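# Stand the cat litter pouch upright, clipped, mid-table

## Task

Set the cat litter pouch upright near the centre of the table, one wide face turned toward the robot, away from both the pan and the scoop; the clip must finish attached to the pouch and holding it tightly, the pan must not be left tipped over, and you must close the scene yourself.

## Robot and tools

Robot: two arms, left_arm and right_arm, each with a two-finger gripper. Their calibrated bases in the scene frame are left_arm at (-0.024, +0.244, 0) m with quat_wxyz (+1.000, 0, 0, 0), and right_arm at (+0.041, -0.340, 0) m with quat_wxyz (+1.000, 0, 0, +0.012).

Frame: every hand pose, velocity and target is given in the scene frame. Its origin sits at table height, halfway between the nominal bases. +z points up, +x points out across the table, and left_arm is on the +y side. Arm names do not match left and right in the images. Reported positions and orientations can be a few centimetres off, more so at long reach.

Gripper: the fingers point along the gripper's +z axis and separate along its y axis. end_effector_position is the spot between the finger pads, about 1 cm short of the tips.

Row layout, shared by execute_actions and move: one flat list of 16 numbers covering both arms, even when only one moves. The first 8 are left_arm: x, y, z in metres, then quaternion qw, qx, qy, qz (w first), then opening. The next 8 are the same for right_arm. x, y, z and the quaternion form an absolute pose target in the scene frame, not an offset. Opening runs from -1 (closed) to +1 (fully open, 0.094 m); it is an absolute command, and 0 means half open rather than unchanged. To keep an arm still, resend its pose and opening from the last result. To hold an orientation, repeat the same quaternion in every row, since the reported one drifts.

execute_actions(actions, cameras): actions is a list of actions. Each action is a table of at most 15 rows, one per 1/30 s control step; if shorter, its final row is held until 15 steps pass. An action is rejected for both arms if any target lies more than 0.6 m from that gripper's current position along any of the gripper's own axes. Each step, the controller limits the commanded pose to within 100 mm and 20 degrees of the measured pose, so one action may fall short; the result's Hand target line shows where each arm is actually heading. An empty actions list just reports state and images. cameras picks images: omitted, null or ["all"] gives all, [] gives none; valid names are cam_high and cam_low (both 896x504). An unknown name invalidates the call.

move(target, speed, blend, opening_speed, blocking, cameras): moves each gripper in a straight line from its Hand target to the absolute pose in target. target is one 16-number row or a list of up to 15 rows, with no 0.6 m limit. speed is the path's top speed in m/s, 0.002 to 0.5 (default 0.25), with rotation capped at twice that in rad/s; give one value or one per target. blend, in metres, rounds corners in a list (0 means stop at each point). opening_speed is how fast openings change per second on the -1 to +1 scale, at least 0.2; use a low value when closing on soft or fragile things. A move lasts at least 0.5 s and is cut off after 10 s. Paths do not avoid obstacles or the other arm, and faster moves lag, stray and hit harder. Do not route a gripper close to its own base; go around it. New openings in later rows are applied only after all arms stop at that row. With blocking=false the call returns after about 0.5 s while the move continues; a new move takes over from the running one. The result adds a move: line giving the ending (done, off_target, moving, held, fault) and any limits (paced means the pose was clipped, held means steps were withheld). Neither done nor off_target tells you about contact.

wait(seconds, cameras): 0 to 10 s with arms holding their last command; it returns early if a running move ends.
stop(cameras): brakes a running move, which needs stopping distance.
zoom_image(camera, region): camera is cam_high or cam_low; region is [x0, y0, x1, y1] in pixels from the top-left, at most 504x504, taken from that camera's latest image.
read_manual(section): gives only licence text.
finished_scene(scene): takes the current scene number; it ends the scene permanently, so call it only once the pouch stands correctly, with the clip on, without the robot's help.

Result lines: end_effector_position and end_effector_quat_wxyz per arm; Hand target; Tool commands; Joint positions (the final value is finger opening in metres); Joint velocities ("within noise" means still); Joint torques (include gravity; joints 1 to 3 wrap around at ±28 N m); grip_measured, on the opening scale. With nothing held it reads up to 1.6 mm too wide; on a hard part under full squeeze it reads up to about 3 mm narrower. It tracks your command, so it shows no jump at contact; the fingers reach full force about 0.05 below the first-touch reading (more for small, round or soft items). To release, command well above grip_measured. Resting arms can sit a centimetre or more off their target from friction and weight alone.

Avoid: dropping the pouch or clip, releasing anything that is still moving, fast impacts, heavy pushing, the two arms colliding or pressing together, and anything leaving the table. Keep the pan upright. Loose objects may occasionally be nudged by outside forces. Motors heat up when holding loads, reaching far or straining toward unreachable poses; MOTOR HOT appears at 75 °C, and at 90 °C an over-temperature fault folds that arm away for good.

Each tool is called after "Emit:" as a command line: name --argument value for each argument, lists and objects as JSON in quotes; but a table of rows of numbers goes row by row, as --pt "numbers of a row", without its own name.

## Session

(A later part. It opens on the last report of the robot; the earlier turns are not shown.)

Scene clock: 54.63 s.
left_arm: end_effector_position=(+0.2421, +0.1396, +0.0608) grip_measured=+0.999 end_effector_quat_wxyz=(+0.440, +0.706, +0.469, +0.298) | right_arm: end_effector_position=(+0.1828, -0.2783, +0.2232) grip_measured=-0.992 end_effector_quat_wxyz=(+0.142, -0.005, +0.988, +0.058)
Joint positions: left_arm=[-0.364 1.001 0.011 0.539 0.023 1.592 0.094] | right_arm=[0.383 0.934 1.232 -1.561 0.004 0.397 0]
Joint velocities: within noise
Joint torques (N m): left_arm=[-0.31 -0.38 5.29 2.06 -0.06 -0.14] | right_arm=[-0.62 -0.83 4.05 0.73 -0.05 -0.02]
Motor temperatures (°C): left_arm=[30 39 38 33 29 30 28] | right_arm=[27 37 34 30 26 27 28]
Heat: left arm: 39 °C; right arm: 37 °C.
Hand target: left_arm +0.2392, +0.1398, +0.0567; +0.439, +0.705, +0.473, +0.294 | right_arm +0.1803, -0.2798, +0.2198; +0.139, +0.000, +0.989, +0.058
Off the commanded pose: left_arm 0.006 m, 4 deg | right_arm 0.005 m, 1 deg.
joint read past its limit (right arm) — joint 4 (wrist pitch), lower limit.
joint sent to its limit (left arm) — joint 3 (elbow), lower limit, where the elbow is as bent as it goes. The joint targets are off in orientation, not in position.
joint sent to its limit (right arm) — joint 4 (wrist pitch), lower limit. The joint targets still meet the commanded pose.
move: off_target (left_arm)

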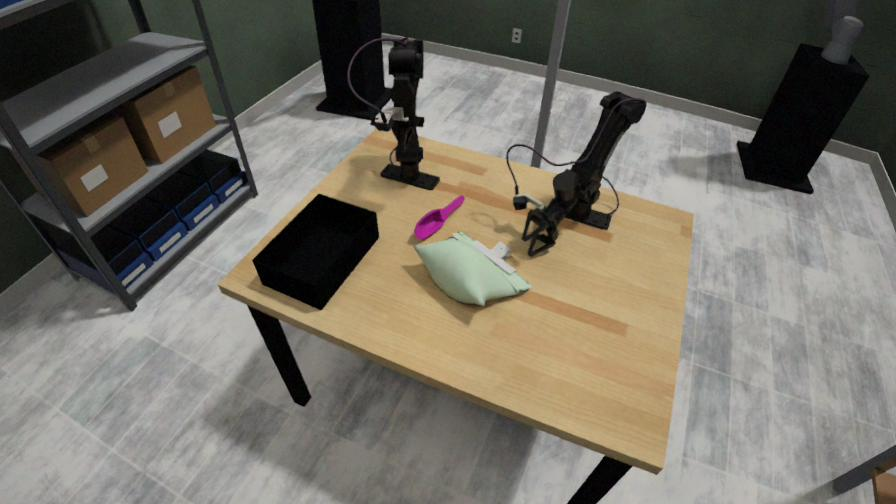

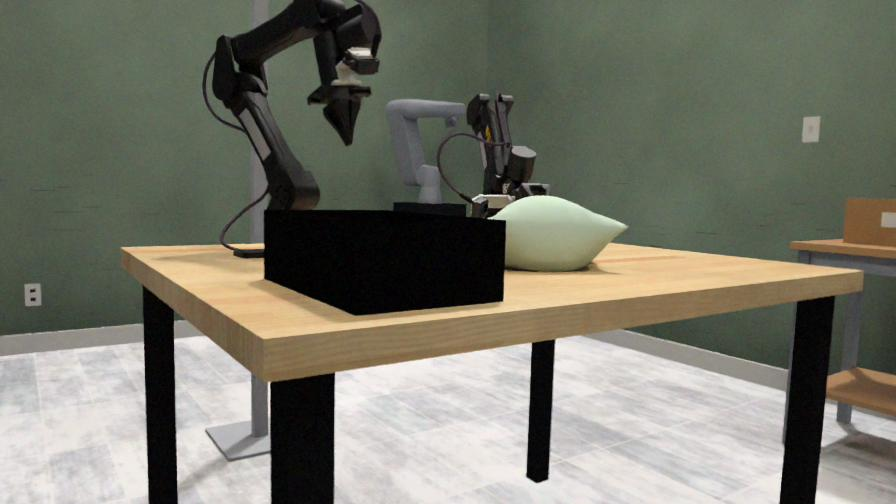

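Emit:
move --target '[0.290, 0.119, 0.055, 0.4640, 0.6879, 0.4626, 0.3120, 1, 0.18, -0.28, 0.22, 0.137, 0, 0.989, 0.057, -1]' --speed 0.05

Emit:
zoom_image --camera "cam_high" --region '[440, 200, 560, 310]'

Scene clock: 56.73 s.
left_arm: end_effector_position=(+0.2856, +0.1221, +0.0515) grip_measured=+0.999 end_effector_quat_wxyz=(+0.458, +0.693, +0.461, +0.312) | right_arm: end_effector_position=(+0.1828, -0.2783, +0.2232) grip_measured=-0.992 end_effector_quat_wxyz=(+0.142, -0.005, +0.988, +0.058)
Joint positions: left_arm=[-0.371 1.538 0.101 1.039 0.013 1.587 0.094] | right_arm=[0.383 0.934 1.232 -1.561 0.004 0.397 0]
Joint velocities: within noise
Joint torques (N m): left_arm=[-0.62 -2.43 5.68 2.1 -0.08 -0.1] | right_arm=[-0.91 -0.8 4.08 0.75 -0.09 0.05]
Motor temperatures (°C): left_arm=[30 38 38 33 29 30 28] | right_arm=[27 37 34 30 26 27 28]
Heat: left arm: 38 °C; right arm: 37 °C.
Hand target: left_arm +0.2898, +0.1190, +0.0550; +0.464, +0.688, +0.463, +0.312 | right_arm +0.1803, -0.2798, +0.2198; +0.139, +0.000, +0.989, +0.058
Off the commanded pose: left_arm 0.006 m, 1 deg | right_arm 0.005 m, 1 deg.
joint read past its limit (right arm) — joint 4 (wrist pitch), lower limit.
joint sent to its limit (right arm) — joint 4 (wrist pitch), lower limit. The joint targets still meet the commanded pose.
move: done

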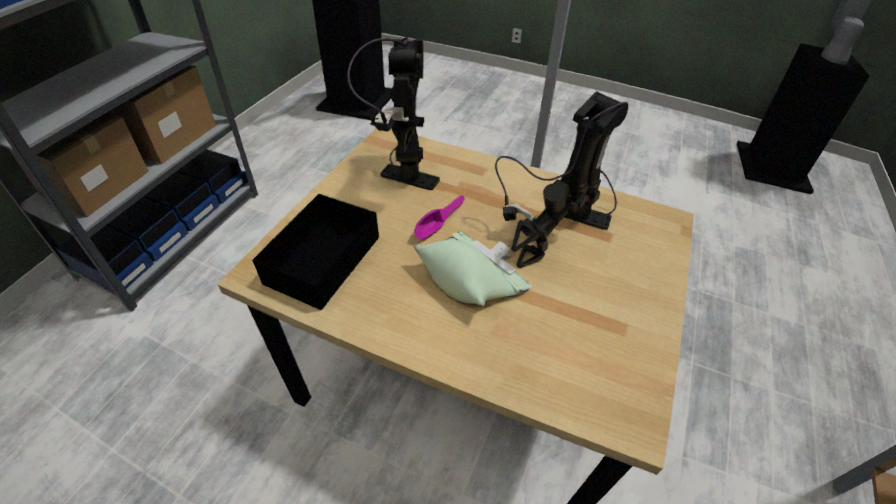

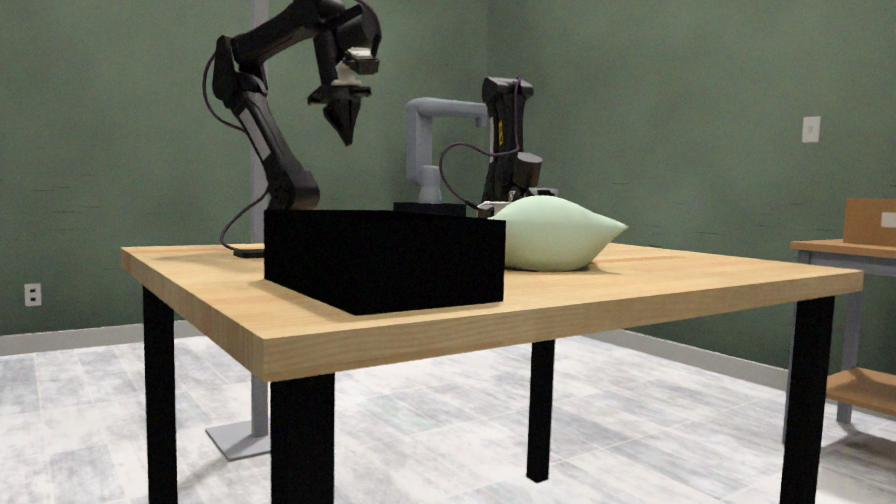

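Scaled by 4.200.

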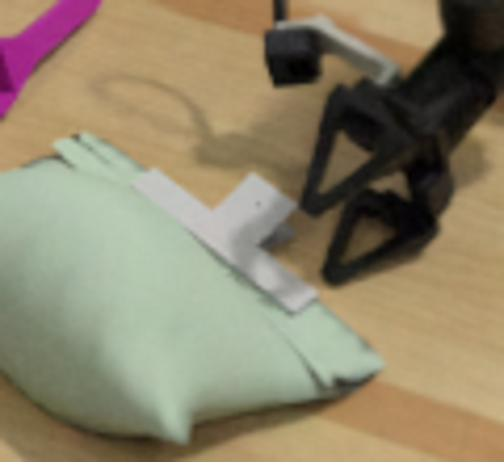

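Emit:
move --pt "0.290 0.119 0.059 0.4640 0.6879 0.4626 0.3120 1 0.18 -0.28 0.22 0.137 0 0.989 0.057 -1" --pt "0.329 0.1045 0.0595 0.4640 0.6879 0.4626 0.3120 1 0.18 -0.28 0.22 0.137 0 0.989 0.057 -1" --speed 0.04

Emit:
zoom_image --camera "cam_high" --region '[440, 200, 560, 310]'

Scene clock: 58.67 s.
left_arm: end_effector_position=(+0.3231, +0.1124, +0.0583) grip_measured=+0.999 end_effector_quat_wxyz=(+0.456, +0.686, +0.465, +0.323) | right_arm: end_effector_position=(+0.1828, -0.2783, +0.2232) grip_measured=-0.992 end_effector_quat_wxyz=(+0.142, -0.005, +0.988, +0.058)
Joint positions: left_arm=[-0.371 1.64 0.248 1.007 -0.012 1.587 0.094] | right_arm=[0.383 0.934 1.232 -1.561 0.004 0.397 0]
Joint velocities: within noise
Joint torques (N m): left_arm=[-0.09 -3.06 7.34 1.85 0.28 -0.09] | right_arm=[-0.65 -0.69 4.07 0.72 -0.08 0.03]
Motor temperatures (°C): left_arm=[30 38 38 33 29 30 28] | right_arm=[27 37 34 30 26 27 28]
Heat: left arm: 38 °C; right arm: 37 °C.
Hand target: left_arm +0.3286, +0.1047, +0.0597; +0.464, +0.688, +0.463, +0.312 | right_arm +0.1803, -0.2798, +0.2198; +0.139, +0.000, +0.989, +0.058
Off the commanded pose: left_arm 0.010 m, 2 deg | right_arm 0.005 m, 1 deg.
joint read past its limit (right arm) — joint 4 (wrist pitch), lower limit.
joint sent to its limit (right arm) — joint 4 (wrist pitch), lower limit. The joint targets still meet the commanded pose.
move: done

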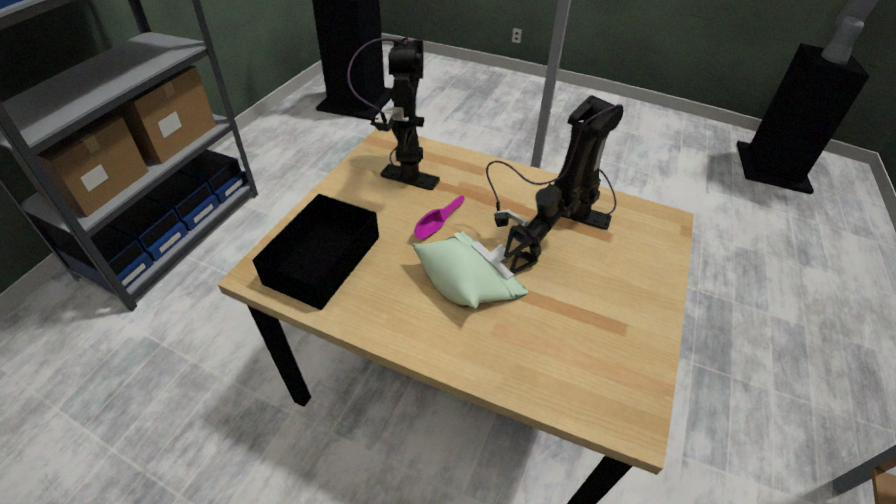

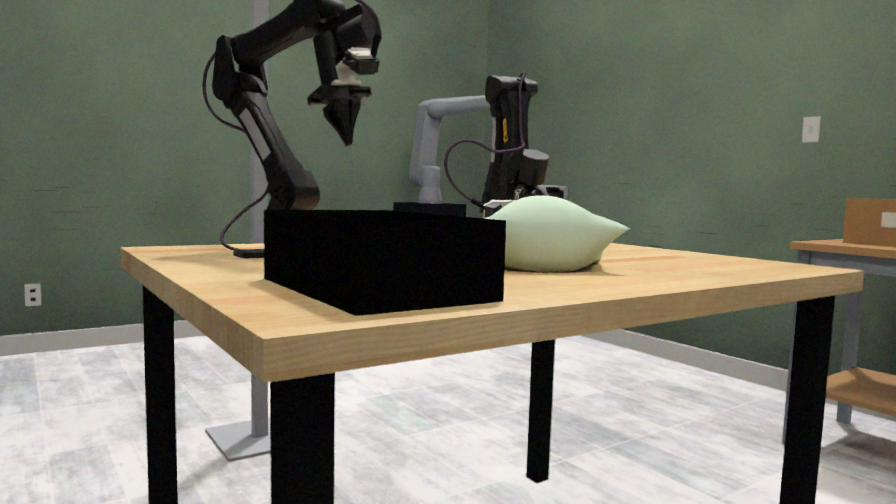

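Scaled by 4.200.

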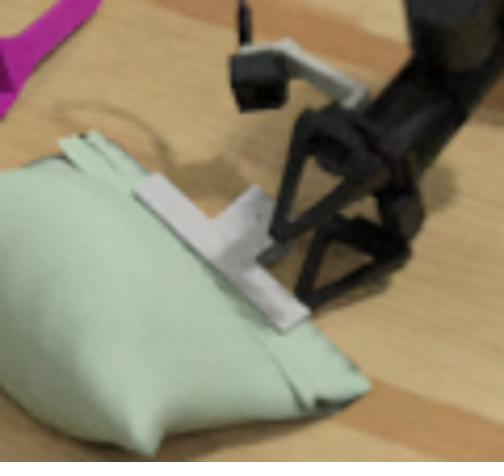

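Emit:
zoom_image --camera "cam_high" --region '[490, 240, 540, 310]'

Emit:
zoom_image --camera "cam_high" --region '[480, 225, 530, 275]'

Scaled by 7.200.

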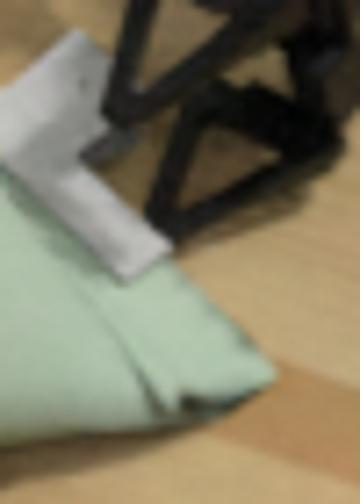

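Scaled by 10.080.

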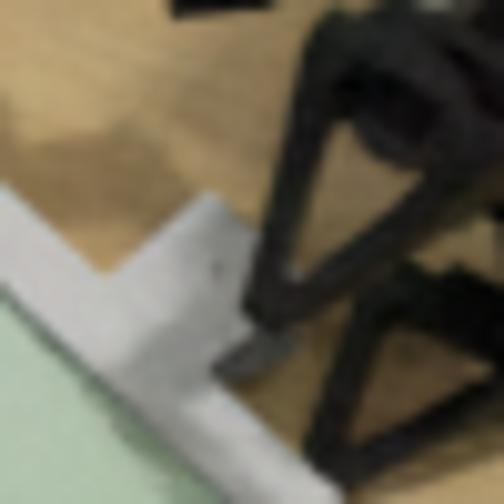

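Emit:
move --pt "0.296 0.1165 0.060 0.4802 0.7119 0.4248 0.2866 1 0.18 -0.28 0.22 0.137 0 0.989 0.057 -1" --pt "0.296 0.1165 0.0545 0.4802 0.7119 0.4248 0.2866 1 0.18 -0.28 0.22 0.137 0 0.989 0.057 -1" --speed 0.04

Emit:
zoom_image --camera "cam_high" --region '[440, 200, 560, 310]'

Scene clock: 63.03 s.
left_arm: end_effector_position=(+0.2996, +0.1154, +0.0600) grip_measured=+0.999 end_effector_quat_wxyz=(+0.482, +0.709, +0.422, +0.294) | right_arm: end_effector_position=(+0.1828, -0.2783, +0.2232) grip_measured=-0.992 end_effector_quat_wxyz=(+0.142, -0.005, +0.988, +0.058)
Joint positions: left_arm=[-0.286 1.571 0.161 1.033 0.187 1.655 0.094] | right_arm=[0.383 0.934 1.232 -1.561 0.004 0.397 0]
Joint velocities: within noise
Joint torques (N m): left_arm=[0.49 -2.76 3.62 2.05 0.17 -0.01] | right_arm=[-0.51 -0.95 4.26 0.7 -0.07 0.03]
Motor temperatures (°C): left_arm=[30 37 38 34 29 30 28] | right_arm=[27 36 34 31 26 27 28]
Heat: left arm: 38 °C; right arm: 36 °C.
Hand target: left_arm +0.2960, +0.1165, +0.0545; +0.480, +0.712, +0.425, +0.287 | right_arm +0.1803, -0.2798, +0.2198; +0.139, +0.000, +0.989, +0.058
Off the commanded pose: left_arm 0.007 m, 1 deg | right_arm 0.005 m, 1 deg.
joint read past its limit (right arm) — joint 4 (wrist pitch), lower limit.
joint sent to its limit (right arm) — joint 4 (wrist pitch), lower limit. The joint targets still meet the commanded pose.
move: done

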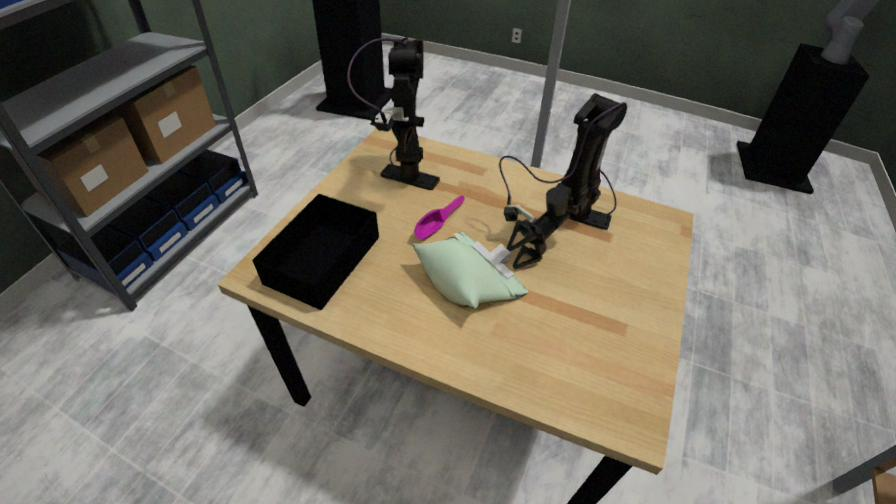

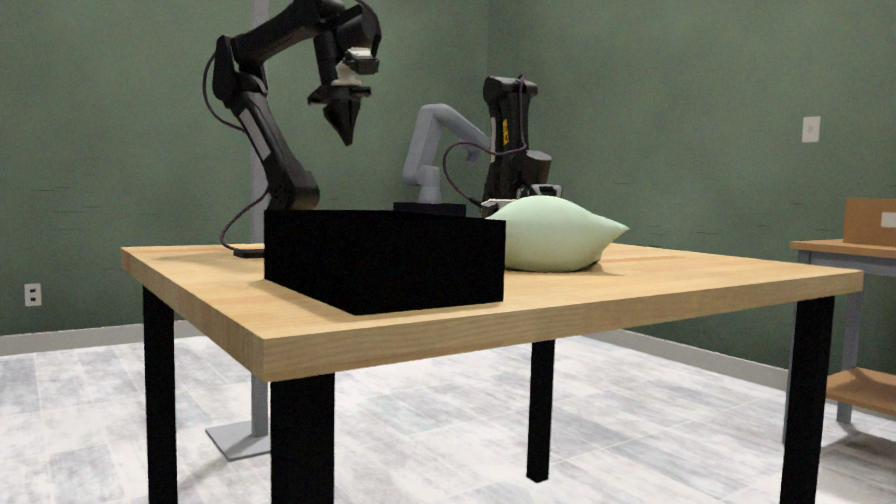

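Scaled by 4.200.

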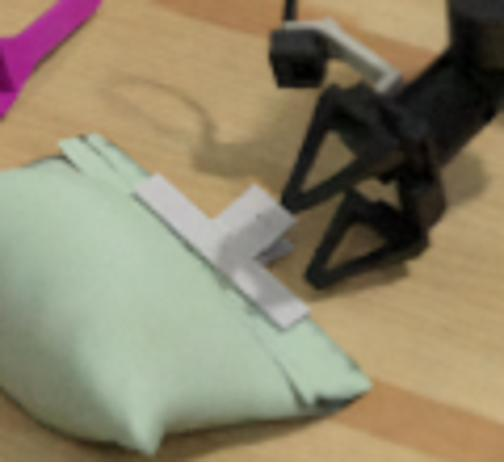

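Emit:
move --target '[0.296, 0.1165, 0.047, 0.4802, 0.7119, 0.4248, 0.2866, 1, 0.18, -0.28, 0.22, 0.137, 0, 0.989, 0.057, -1]' --speed 0.03 --cameras '[]'

Scene clock: 64.27 s.
left_arm: end_effector_position=(+0.2996, +0.1153, +0.0524) grip_measured=+0.999 end_effector_quat_wxyz=(+0.483, +0.709, +0.422, +0.294) | right_arm: end_effector_position=(+0.1828, -0.2783, +0.2232) grip_measured=-0.992 end_effector_quat_wxyz=(+0.142, -0.005, +0.988, +0.058)
Joint positions: left_arm=[-0.286 1.641 0.153 1.112 0.187 1.655 0.094] | right_arm=[0.383 0.934 1.232 -1.561 0.004 0.397 0]
Joint velocities: within noise
Joint torques (N m): left_arm=[0.49 -2.92 3.18 2.01 0.14 0] | right_arm=[-0.61 -0.83 4.34 0.78 -0.05 0.03]
Motor temperatures (°C): left_arm=[30 37 38 34 29 30 28] | right_arm=[27 36 34 31 26 27 28]
Heat: left arm: 38 °C; right arm: 36 °C.
Hand target: left_arm +0.2959, +0.1165, +0.0470; +0.480, +0.712, +0.425, +0.286 | right_arm +0.1803, -0.2798, +0.2198; +0.139, +0.000, +0.989, +0.058
Off the commanded pose: left_arm 0.007 m, 1 deg | right_arm 0.005 m, 1 deg.
joint read past its limit (right arm) — joint 4 (wrist pitch), lower limit.
joint sent to its limit (right arm) — joint 4 (wrist pitch), lower limit. The joint targets still meet the commanded pose.
move: done
No camera images: "cameras" was empty.

Emit:
move --target '[0.318, 0.1046, 0.0525, 0.4802, 0.7119, 0.4248, 0.2866, 1, 0.18, -0.28, 0.22, 0.137, 0, 0.989, 0.057, -1]' --speed 0.03 --cameras '["cam_high"]'

Emit:
zoom_image --camera "cam_high" --region '[460, 220, 550, 310]'

Scene clock: 65.77 s.
left_arm: end_effector_position=(+0.3160, +0.1068, +0.0568) grip_measured=+0.999 end_effector_quat_wxyz=(+0.484, +0.710, +0.418, +0.295) | right_arm: end_effector_position=(+0.1828, -0.2783, +0.2232) grip_measured=-0.992 end_effector_quat_wxyz=(+0.142, -0.005, +0.988, +0.058)
Joint positions: left_arm=[-0.3 1.668 0.225 1.071 0.179 1.655 0.094] | right_arm=[0.383 0.934 1.232 -1.561 0.004 0.397 0]
Joint velocities: within noise
Joint torques (N m): left_arm=[-0.65 -3.48 5.57 1.82 0.03 -0.1] | right_arm=[-0.57 -0.92 4.18 0.75 -0.07 0.04]
Motor temperatures (°C): left_arm=[30 36 37 34 29 30 28] | right_arm=[27 36 34 31 26 27 28]
Heat: left arm: 37 °C; right arm: 36 °C.
Hand target: left_arm +0.3178, +0.1047, +0.0526; +0.480, +0.712, +0.425, +0.287 | right_arm +0.1803, -0.2798, +0.2198; +0.139, +0.000, +0.989, +0.058
Off the commanded pose: left_arm 0.005 m, 1 deg | right_arm 0.005 m, 1 deg.
joint read past its limit (right arm) — joint 4 (wrist pitch), lower limit.
joint sent to its limit (right arm) — joint 4 (wrist pitch), lower limit. The joint targets still meet the commanded pose.
move: done
Images, in order (width x height): cam_high 896x504.

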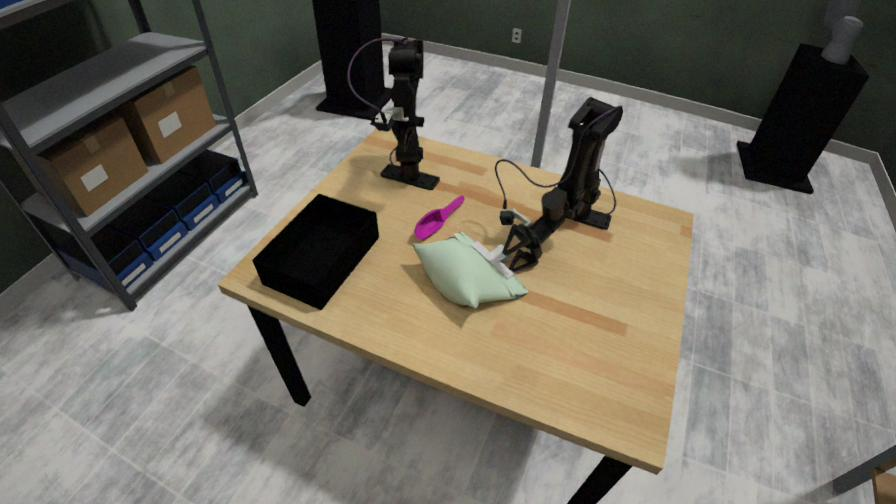

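Scaled by 5.600.

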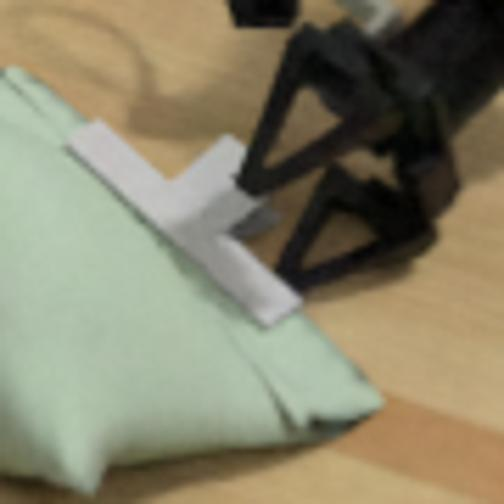

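Emit:
execute_actions --actions '[]'

Scene clock: 66.43 s.
left_arm: end_effector_position=(+0.3160, +0.1069, +0.0567) grip_measured=+0.999 end_effector_quat_wxyz=(+0.484, +0.710, +0.418, +0.295) | right_arm: end_effector_position=(+0.1828, -0.2783, +0.2232) grip_measured=-0.992 end_effector_quat_wxyz=(+0.142, -0.005, +0.988, +0.058)
Joint positions: left_arm=[-0.3 1.668 0.225 1.07 0.179 1.655 0.094] | right_arm=[0.383 0.934 1.232 -1.561 0.004 0.397 0]
Joint velocities: within noise
Joint torques (N m): left_arm=[-0.5 -3.58 5.94 1.81 -0.01 -0.14] | right_arm=[-0.79 -0.81 4.03 0.65 -0.01 0.03]
Motor temperatures (°C): left_arm=[30 36 37 34 29 30 28] | right_arm=[27 36 34 31 26 27 28]
Heat: left arm: 37 °C; right arm: 36 °C.
Hand target: left_arm +0.3178, +0.1047, +0.0526; +0.480, +0.712, +0.425, +0.287 | right_arm +0.1803, -0.2798, +0.2198; +0.139, +0.000, +0.989, +0.058
Tool commands: left_gripper/opening=+1.0 right_gripper/opening=-1.0
Off the commanded pose: left_arm 0.005 m, 1 deg | right_arm 0.005 m, 1 deg.
joint read past its limit (right arm) — joint 4 (wrist pitch), lower limit.

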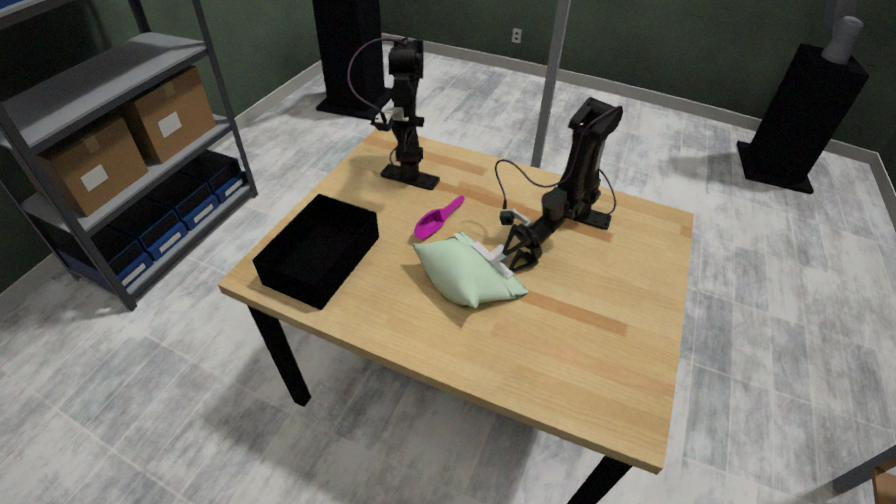

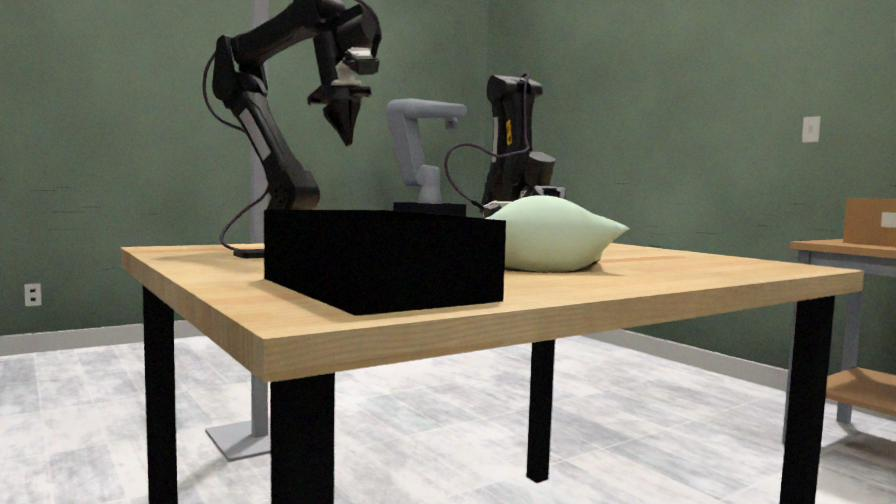

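Emit:
zoom_image --camera "cam_high" --region '[400, 190, 560, 320]'

Emit:
zoom_image --camera "cam_low" --region '[420, 140, 680, 300]'

Scaled by 3.150.

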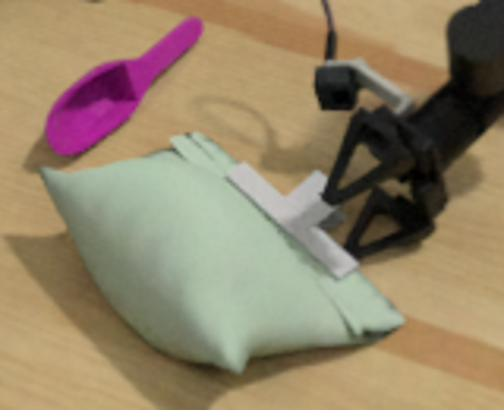

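Scaled by 1.938.

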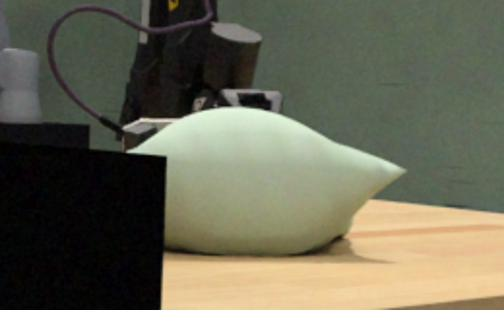

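Emit:
move --pt "0.298 0.115 0.053 0.4802 0.7119 0.4248 0.2866 1 0.1803 -0.2798 0.2198 0.139 0 0.989 0.058 -1" --pt "0.298 0.115 0.045 0.4802 0.7119 0.4248 0.2866 1 0.1803 -0.2798 0.2198 0.139 0 0.989 0.058 -1" --speed 0.08 --cameras '["cam_high"]'

Scene clock: 68.53 s.
left_arm: end_effector_position=(+0.3022, +0.1135, +0.0512) grip_measured=+0.999 end_effector_quat_wxyz=(+0.483, +0.709, +0.420, +0.295) | right_arm: end_effector_position=(+0.1828, -0.2783, +0.2232) grip_measured=-0.992 end_effector_quat_wxyz=(+0.142, -0.005, +0.988, +0.058)
Joint positions: left_arm=[-0.291 1.667 0.162 1.131 0.183 1.655 0.094] | right_arm=[0.383 0.934 1.232 -1.561 0.004 0.397 0]
Joint velocities: within noise
Joint torques (N m): left_arm=[0.5 -3.22 2.92 2.18 0.14 -0.1] | right_arm=[-0.62 -1.01 4.21 0.73 -0.05 0.05]
Motor temperatures (°C): left_arm=[30 36 37 35 29 30 28] | right_arm=[27 36 34 31 26 27 28]
Heat: left arm: 37 °C; right arm: 36 °C.
Hand target: left_arm +0.2980, +0.1149, +0.0452; +0.480, +0.712, +0.425, +0.287 | right_arm +0.1804, -0.2797, +0.2198; +0.139, +0.000, +0.989, +0.058
Off the commanded pose: left_arm 0.008 m, 1 deg | right_arm 0.005 m, 1 deg.
joint read past its limit (right arm) — joint 4 (wrist pitch), lower limit.
move: done
Images, in order (width x height): cam_high 896x504.

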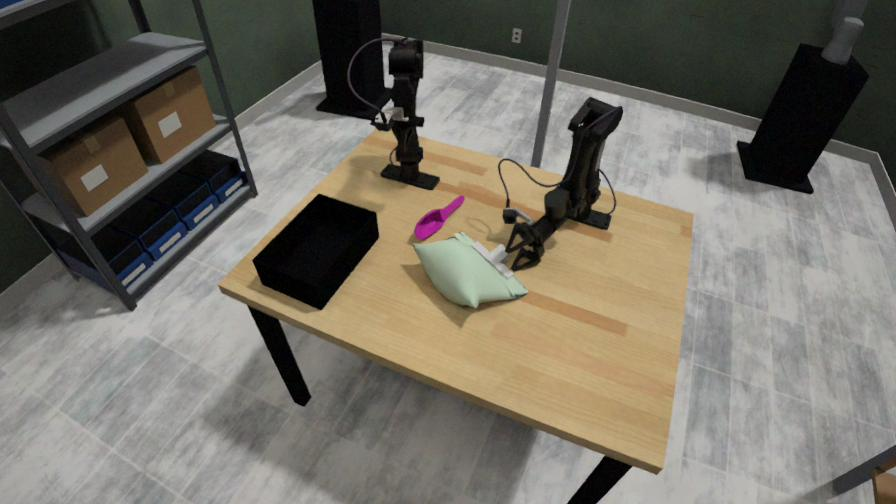

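Emit:
move --target '[0.325,0.101,0.045,0.4802,0.7119,0.4248,0.2866,1,0.1803,-0.2798,0.2198,0.139,0,0.989,0.058,-1]' --speed 0.04 --cameras '["cam_high"]'

Emit:
zoom_image --camera "cam_high" --region '[440, 220, 540, 310]'

Scene clock: 69.73 s.
left_arm: end_effector_position=(+0.3221, +0.1038, +0.0491) grip_measured=+0.999 end_effector_quat_wxyz=(+0.484, +0.710, +0.419, +0.294) | right_arm: end_effector_position=(+0.1828, -0.2783, +0.2232) grip_measured=-0.992 end_effector_quat_wxyz=(+0.142, -0.005, +0.988, +0.058)
Joint positions: left_arm=[-0.305 1.744 0.247 1.124 0.174 1.653 0.094] | right_arm=[0.383 0.934 1.232 -1.561 0.004 0.397 0]
Joint velocities: within noise
Joint torques (N m): left_arm=[-0.4 -3.62 5.67 1.79 -0.08 -0.18] | right_arm=[-0.49 -0.84 4.22 0.7 -0.01 0]
Motor temperatures (°C): left_arm=[30 36 37 35 29 30 28] | right_arm=[27 36 34 31 26 27 28]
Heat: left arm: 37 °C; right arm: 36 °C.
Hand target: left_arm +0.3248, +0.1011, +0.0450; +0.480, +0.712, +0.425, +0.287 | right_arm +0.1804, -0.2797, +0.2198; +0.139, +0.000, +0.989, +0.058
Off the commanded pose: left_arm 0.006 m, 1 deg | right_arm 0.005 m, 1 deg.
joint read past its limit (right arm) — joint 4 (wrist pitch), lower limit.
move: done
Images, in order (width x height): cam_high 896x504.

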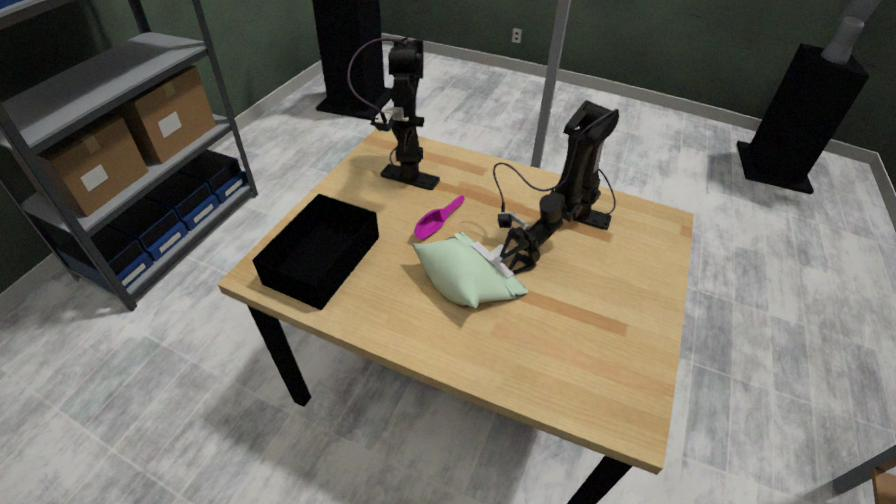

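Scaled by 5.040.

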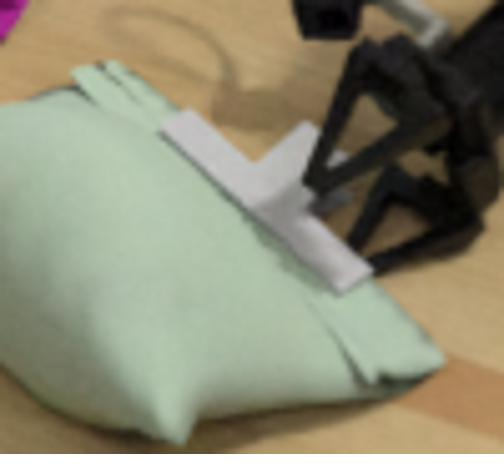

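Emit:
move --target '[0.346,0.0895,0.045,0.4802,0.7119,0.4248,0.2866,1,0.1803,-0.2798,0.2198,0.139,0,0.989,0.058,-1]' --speed 0.04 --cameras '["cam_high"]'

Emit:
zoom_image --camera "cam_high" --region '[440, 220, 540, 310]'

Scene clock: 70.97 s.
left_arm: end_effector_position=(+0.3425, +0.0932, +0.0494) grip_measured=+0.999 end_effector_quat_wxyz=(+0.483, +0.710, +0.419, +0.295) | right_arm: end_effector_position=(+0.1828, -0.2783, +0.2232) grip_measured=-0.992 end_effector_quat_wxyz=(+0.142, -0.005, +0.988, +0.058)
Joint positions: left_arm=[-0.323 1.797 0.337 1.089 0.155 1.646 0.094] | right_arm=[0.383 0.934 1.232 -1.561 0.004 0.397 0]
Joint velocities: within noise
Joint torques (N m): left_arm=[-0.64 -4.14 5.97 1.77 -0.02 -0.13] | right_arm=[-0.72 -0.81 4.07 0.74 -0.08 0.07]
Motor temperatures (°C): left_arm=[30 36 37 35 29 30 28] | right_arm=[27 36 34 31 26 27 28]
Heat: left arm: 37 °C; right arm: 36 °C.
Hand target: left_arm +0.3457, +0.0896, +0.0450; +0.480, +0.712, +0.425, +0.287 | right_arm +0.1804, -0.2797, +0.2198; +0.139, +0.000, +0.989, +0.058
Off the commanded pose: left_arm 0.007 m, 1 deg | right_arm 0.005 m, 1 deg.
joint read past its limit (right arm) — joint 4 (wrist pitch), lower limit.
move: done
Images, in order (width x height): cam_high 896x504.

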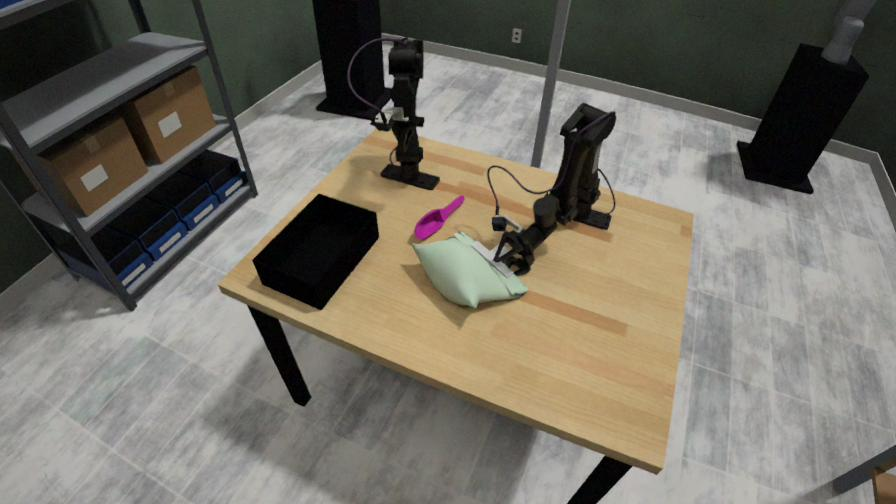

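Scaled by 5.040.

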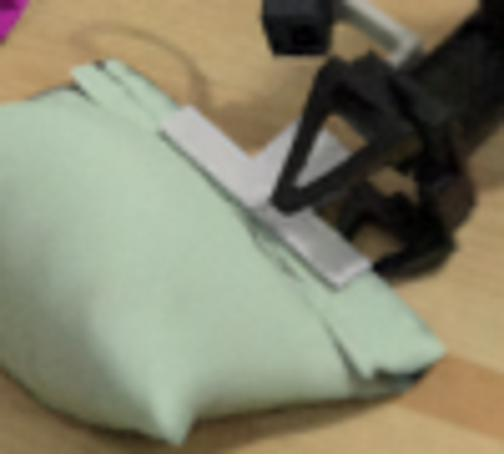

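Emit:
move --target '[0.339,0.094,0.030,0.4802,0.7119,0.4248,0.2866,-0.5,0.1803,-0.2798,0.2198,0.139,0,0.989,0.058,-1]' --speed 0.006 --opening_speed 0.55 --cameras '["cam_high", "cam_low"]'

Emit:
zoom_image --camera "cam_high" --region '[440, 220, 540, 310]'

Scene clock: 74.83 s.
left_arm: end_effector_position=(+0.3355, +0.0969, +0.0217) grip_measured=-0.498 end_effector_quat_wxyz=(+0.462, +0.722, +0.432, +0.281) | right_arm: end_effector_position=(+0.1828, -0.2783, +0.2232) grip_measured=-0.992 end_effector_quat_wxyz=(+0.142, -0.004, +0.988, +0.058)
Joint positions: left_arm=[-0.323 1.886 0.323 1.13 0.148 1.646 0.024] | right_arm=[0.383 0.934 1.232 -1.561 0.004 0.397 0]
Joint velocities: within noise
Joint torques (N m): left_arm=[0.13 -5.04 3.59 2.49 0.16 -0.1] | right_arm=[-0.51 -0.85 4.05 0.74 -0.02 0.04]
Motor temperatures (°C): left_arm=[30 36 37 35 29 30 28] | right_arm=[27 36 34 31 26 27 28]
Heat: left arm: 37 °C; right arm: 36 °C.
Hand target: left_arm +0.3388, +0.0940, +0.0301; +0.480, +0.712, +0.425, +0.286 | right_arm +0.1804, -0.2797, +0.2198; +0.139, +0.000, +0.989, +0.058
Off the commanded pose: left_arm 0.009 m, 3 deg | right_arm 0.005 m, 1 deg.
joint read past its limit (right arm) — joint 4 (wrist pitch), lower limit.
move: off_target (left_arm)

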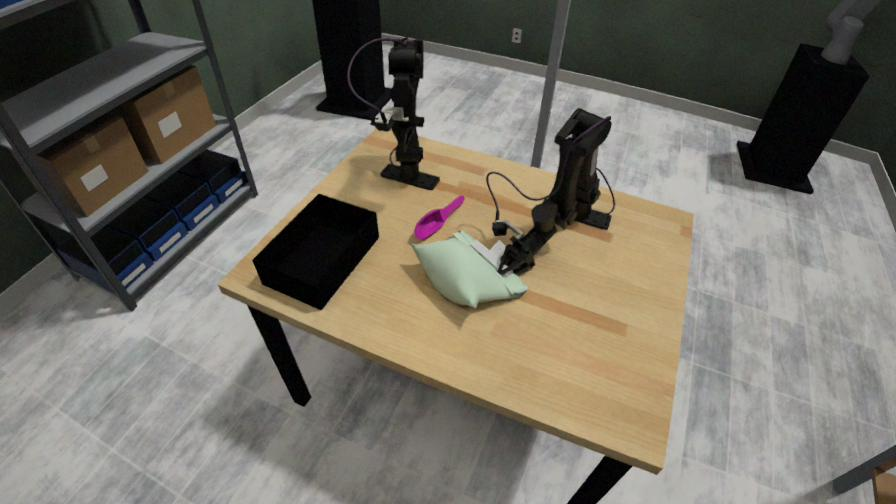

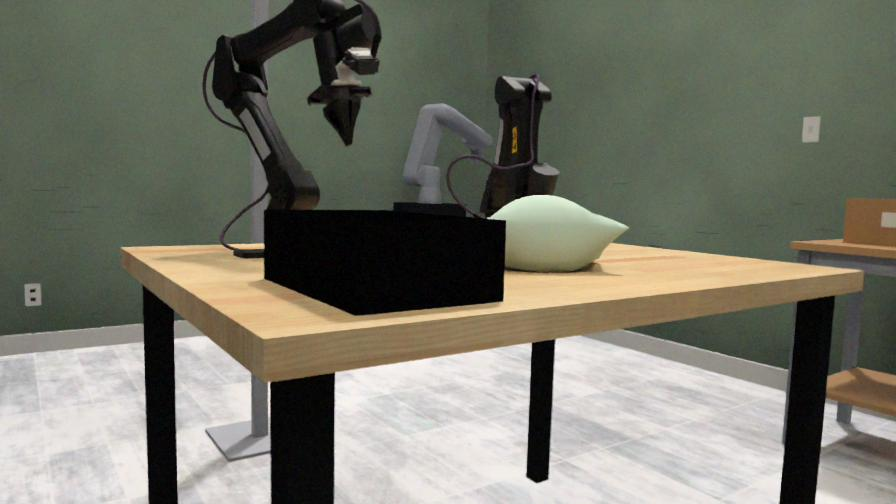

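Scaled by 5.040.

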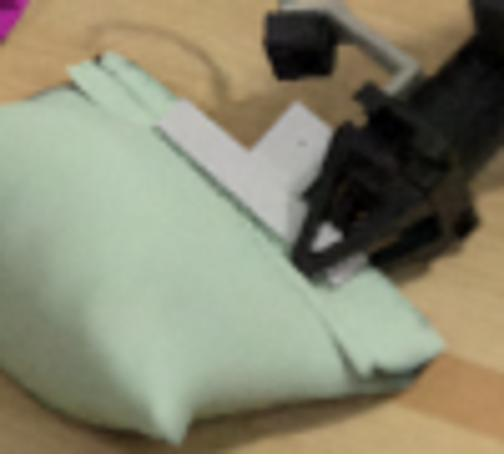

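Emit:
move --target '[0.339,0.094,0.030,0.4802,0.7119,0.4248,0.2866,-0.95,0.1803,-0.2798,0.2198,0.139,0,0.989,0.058,-1]' --speed 0.02 --opening_speed 0.3 --cameras '["cam_high"]'

Emit:
zoom_image --camera "cam_high" --region '[440, 220, 540, 310]'

Scene clock: 76.70 s.
left_arm: end_effector_position=(+0.3350, +0.0973, +0.0213) grip_measured=-0.736 end_effector_quat_wxyz=(+0.461, +0.723, +0.431, +0.281) | right_arm: end_effector_position=(+0.1828, -0.2783, +0.2232) grip_measured=-0.992 end_effector_quat_wxyz=(+0.142, -0.004, +0.988, +0.058)
Joint positions: left_arm=[-0.323 1.886 0.321 1.13 0.147 1.649 0.012] | right_arm=[0.383 0.934 1.232 -1.561 0.004 0.397 0]
Joint velocities: within noise
Joint torques (N m): left_arm=[0.18 -5.08 3.69 2.52 0.21 -0.08] | right_arm=[-0.57 -0.69 4.21 0.72 -0.01 0.05]
Motor temperatures (°C): left_arm=[30 36 37 36 29 30 28] | right_arm=[27 36 34 31 26 27 28]
Heat: left arm: 37 °C; right arm: 36 °C.
Hand target: left_arm +0.3389, +0.0941, +0.0301; +0.480, +0.712, +0.425, +0.286 | right_arm +0.1804, -0.2797, +0.2198; +0.139, +0.000, +0.989, +0.058
Off the commanded pose: left_arm 0.010 m, 3 deg | right_arm 0.005 m, 1 deg.
joint read past its limit (right arm) — joint 4 (wrist pitch), lower limit.
move: off_target (left_arm)
Images, in order (width x height): cam_high 896x504.

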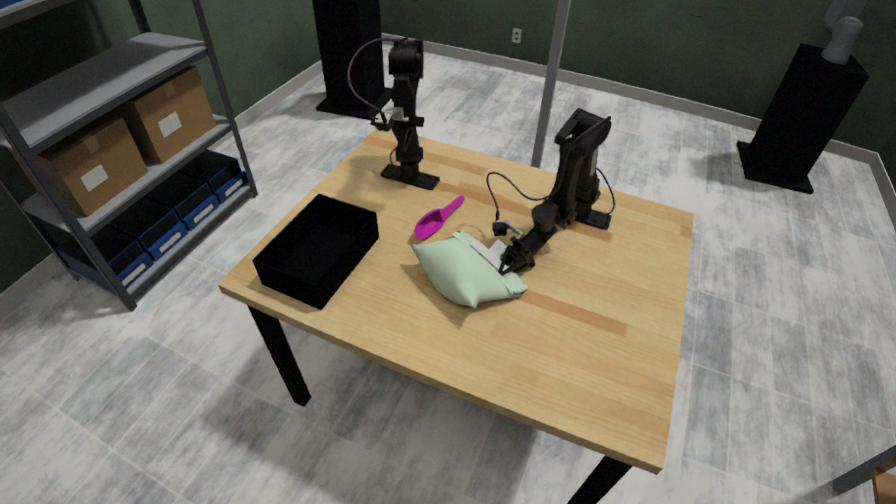

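Scaled by 5.040.

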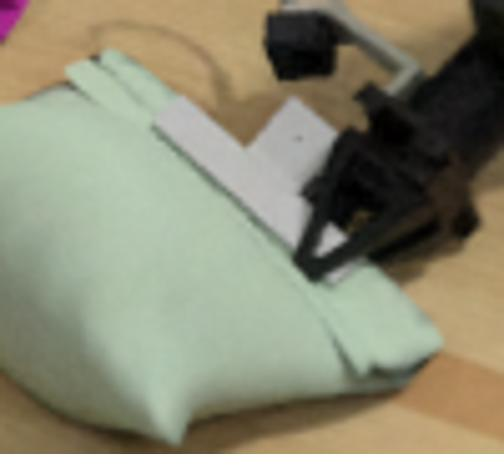

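Emit:
move --pt "0.345 0.0915 0.052 0.3831 0.7684 0.4589 0.2288 -0.95 0.1803 -0.2798 0.2198 0.139 0 0.989 0.058 -1" --pt "0.3545 0.0868 0.078 0.2795 0.8118 0.4849 0.1669 -0.95 0.1803 -0.2798 0.2198 0.139 0 0.989 0.058 -1" --speed 0.06 --blend 0.01 --cameras '["cam_high", "cam_low"]'

Emit:
zoom_image --camera "cam_high" --region '[420, 210, 550, 315]'

Emit:
zoom_image --camera "cam_low" --region '[420, 140, 680, 300]'

Scene clock: 82.73 s.
left_arm: end_effector_position=(+0.3488, +0.0950, +0.0653) grip_measured=-0.736 end_effector_quat_wxyz=(+0.265, +0.813, +0.490, +0.169) | right_arm: end_effector_position=(+0.1828, -0.2783, +0.2232) grip_measured=-0.992 end_effector_quat_wxyz=(+0.142, -0.004, +0.988, +0.058)
Joint positions: left_arm=[-0.355 1.612 0.887 -0.21 0.064 1.682 0.012] | right_arm=[0.383 0.934 1.232 -1.561 0.004 0.397 0]
Joint velocities: within noise
Joint torques (N m): left_arm=[-0.53 -6.74 9.94 1.35 0.22 -0.07] | right_arm=[-0.62 -0.95 4.16 0.74 -0.13 0.07]
Motor temperatures (°C): left_arm=[30 36 38 36 29 30 29] | right_arm=[27 36 34 31 26 27 28]
Heat: left arm: 38 °C; right arm: 36 °C.
Hand target: left_arm +0.3541, +0.0869, +0.0781; +0.280, +0.812, +0.485, +0.167 | right_arm +0.1804, -0.2797, +0.2198; +0.139, +0.000, +0.989, +0.058
Off the commanded pose: left_arm 0.016 m, 2 deg | right_arm 0.005 m, 1 deg.
joint read past its limit (right arm) — joint 4 (wrist pitch), lower limit.
move: off_target (left_arm)

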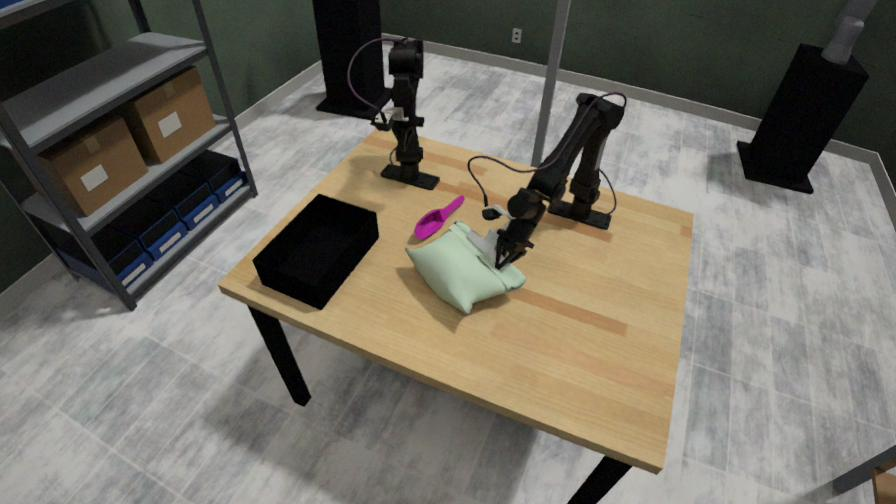

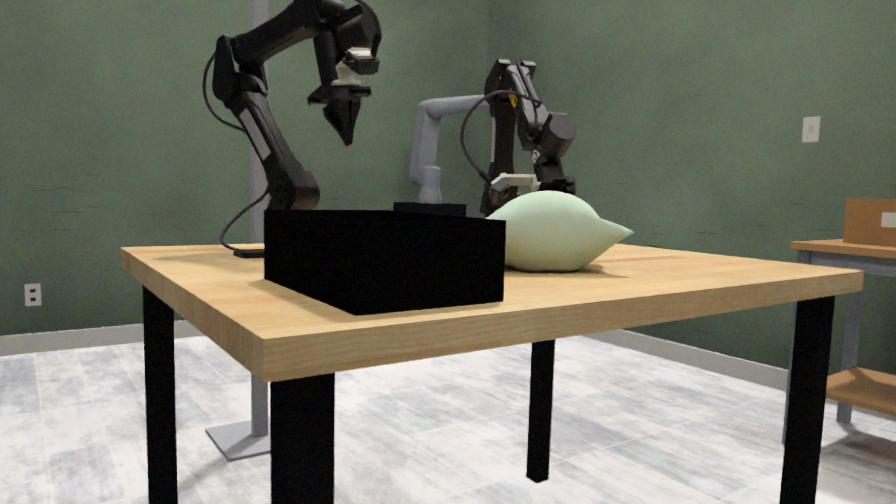

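Scaled by 3.877.

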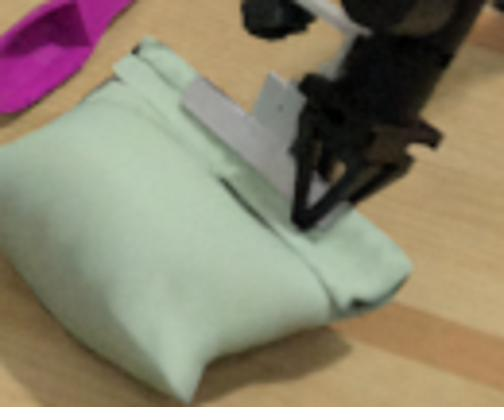

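Scaled by 1.938.

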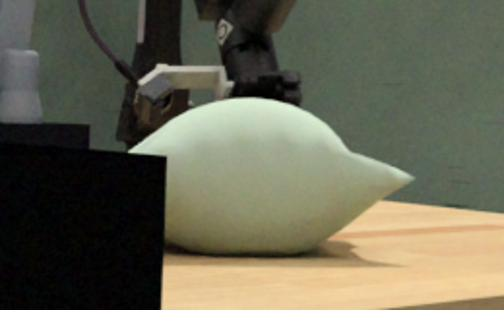

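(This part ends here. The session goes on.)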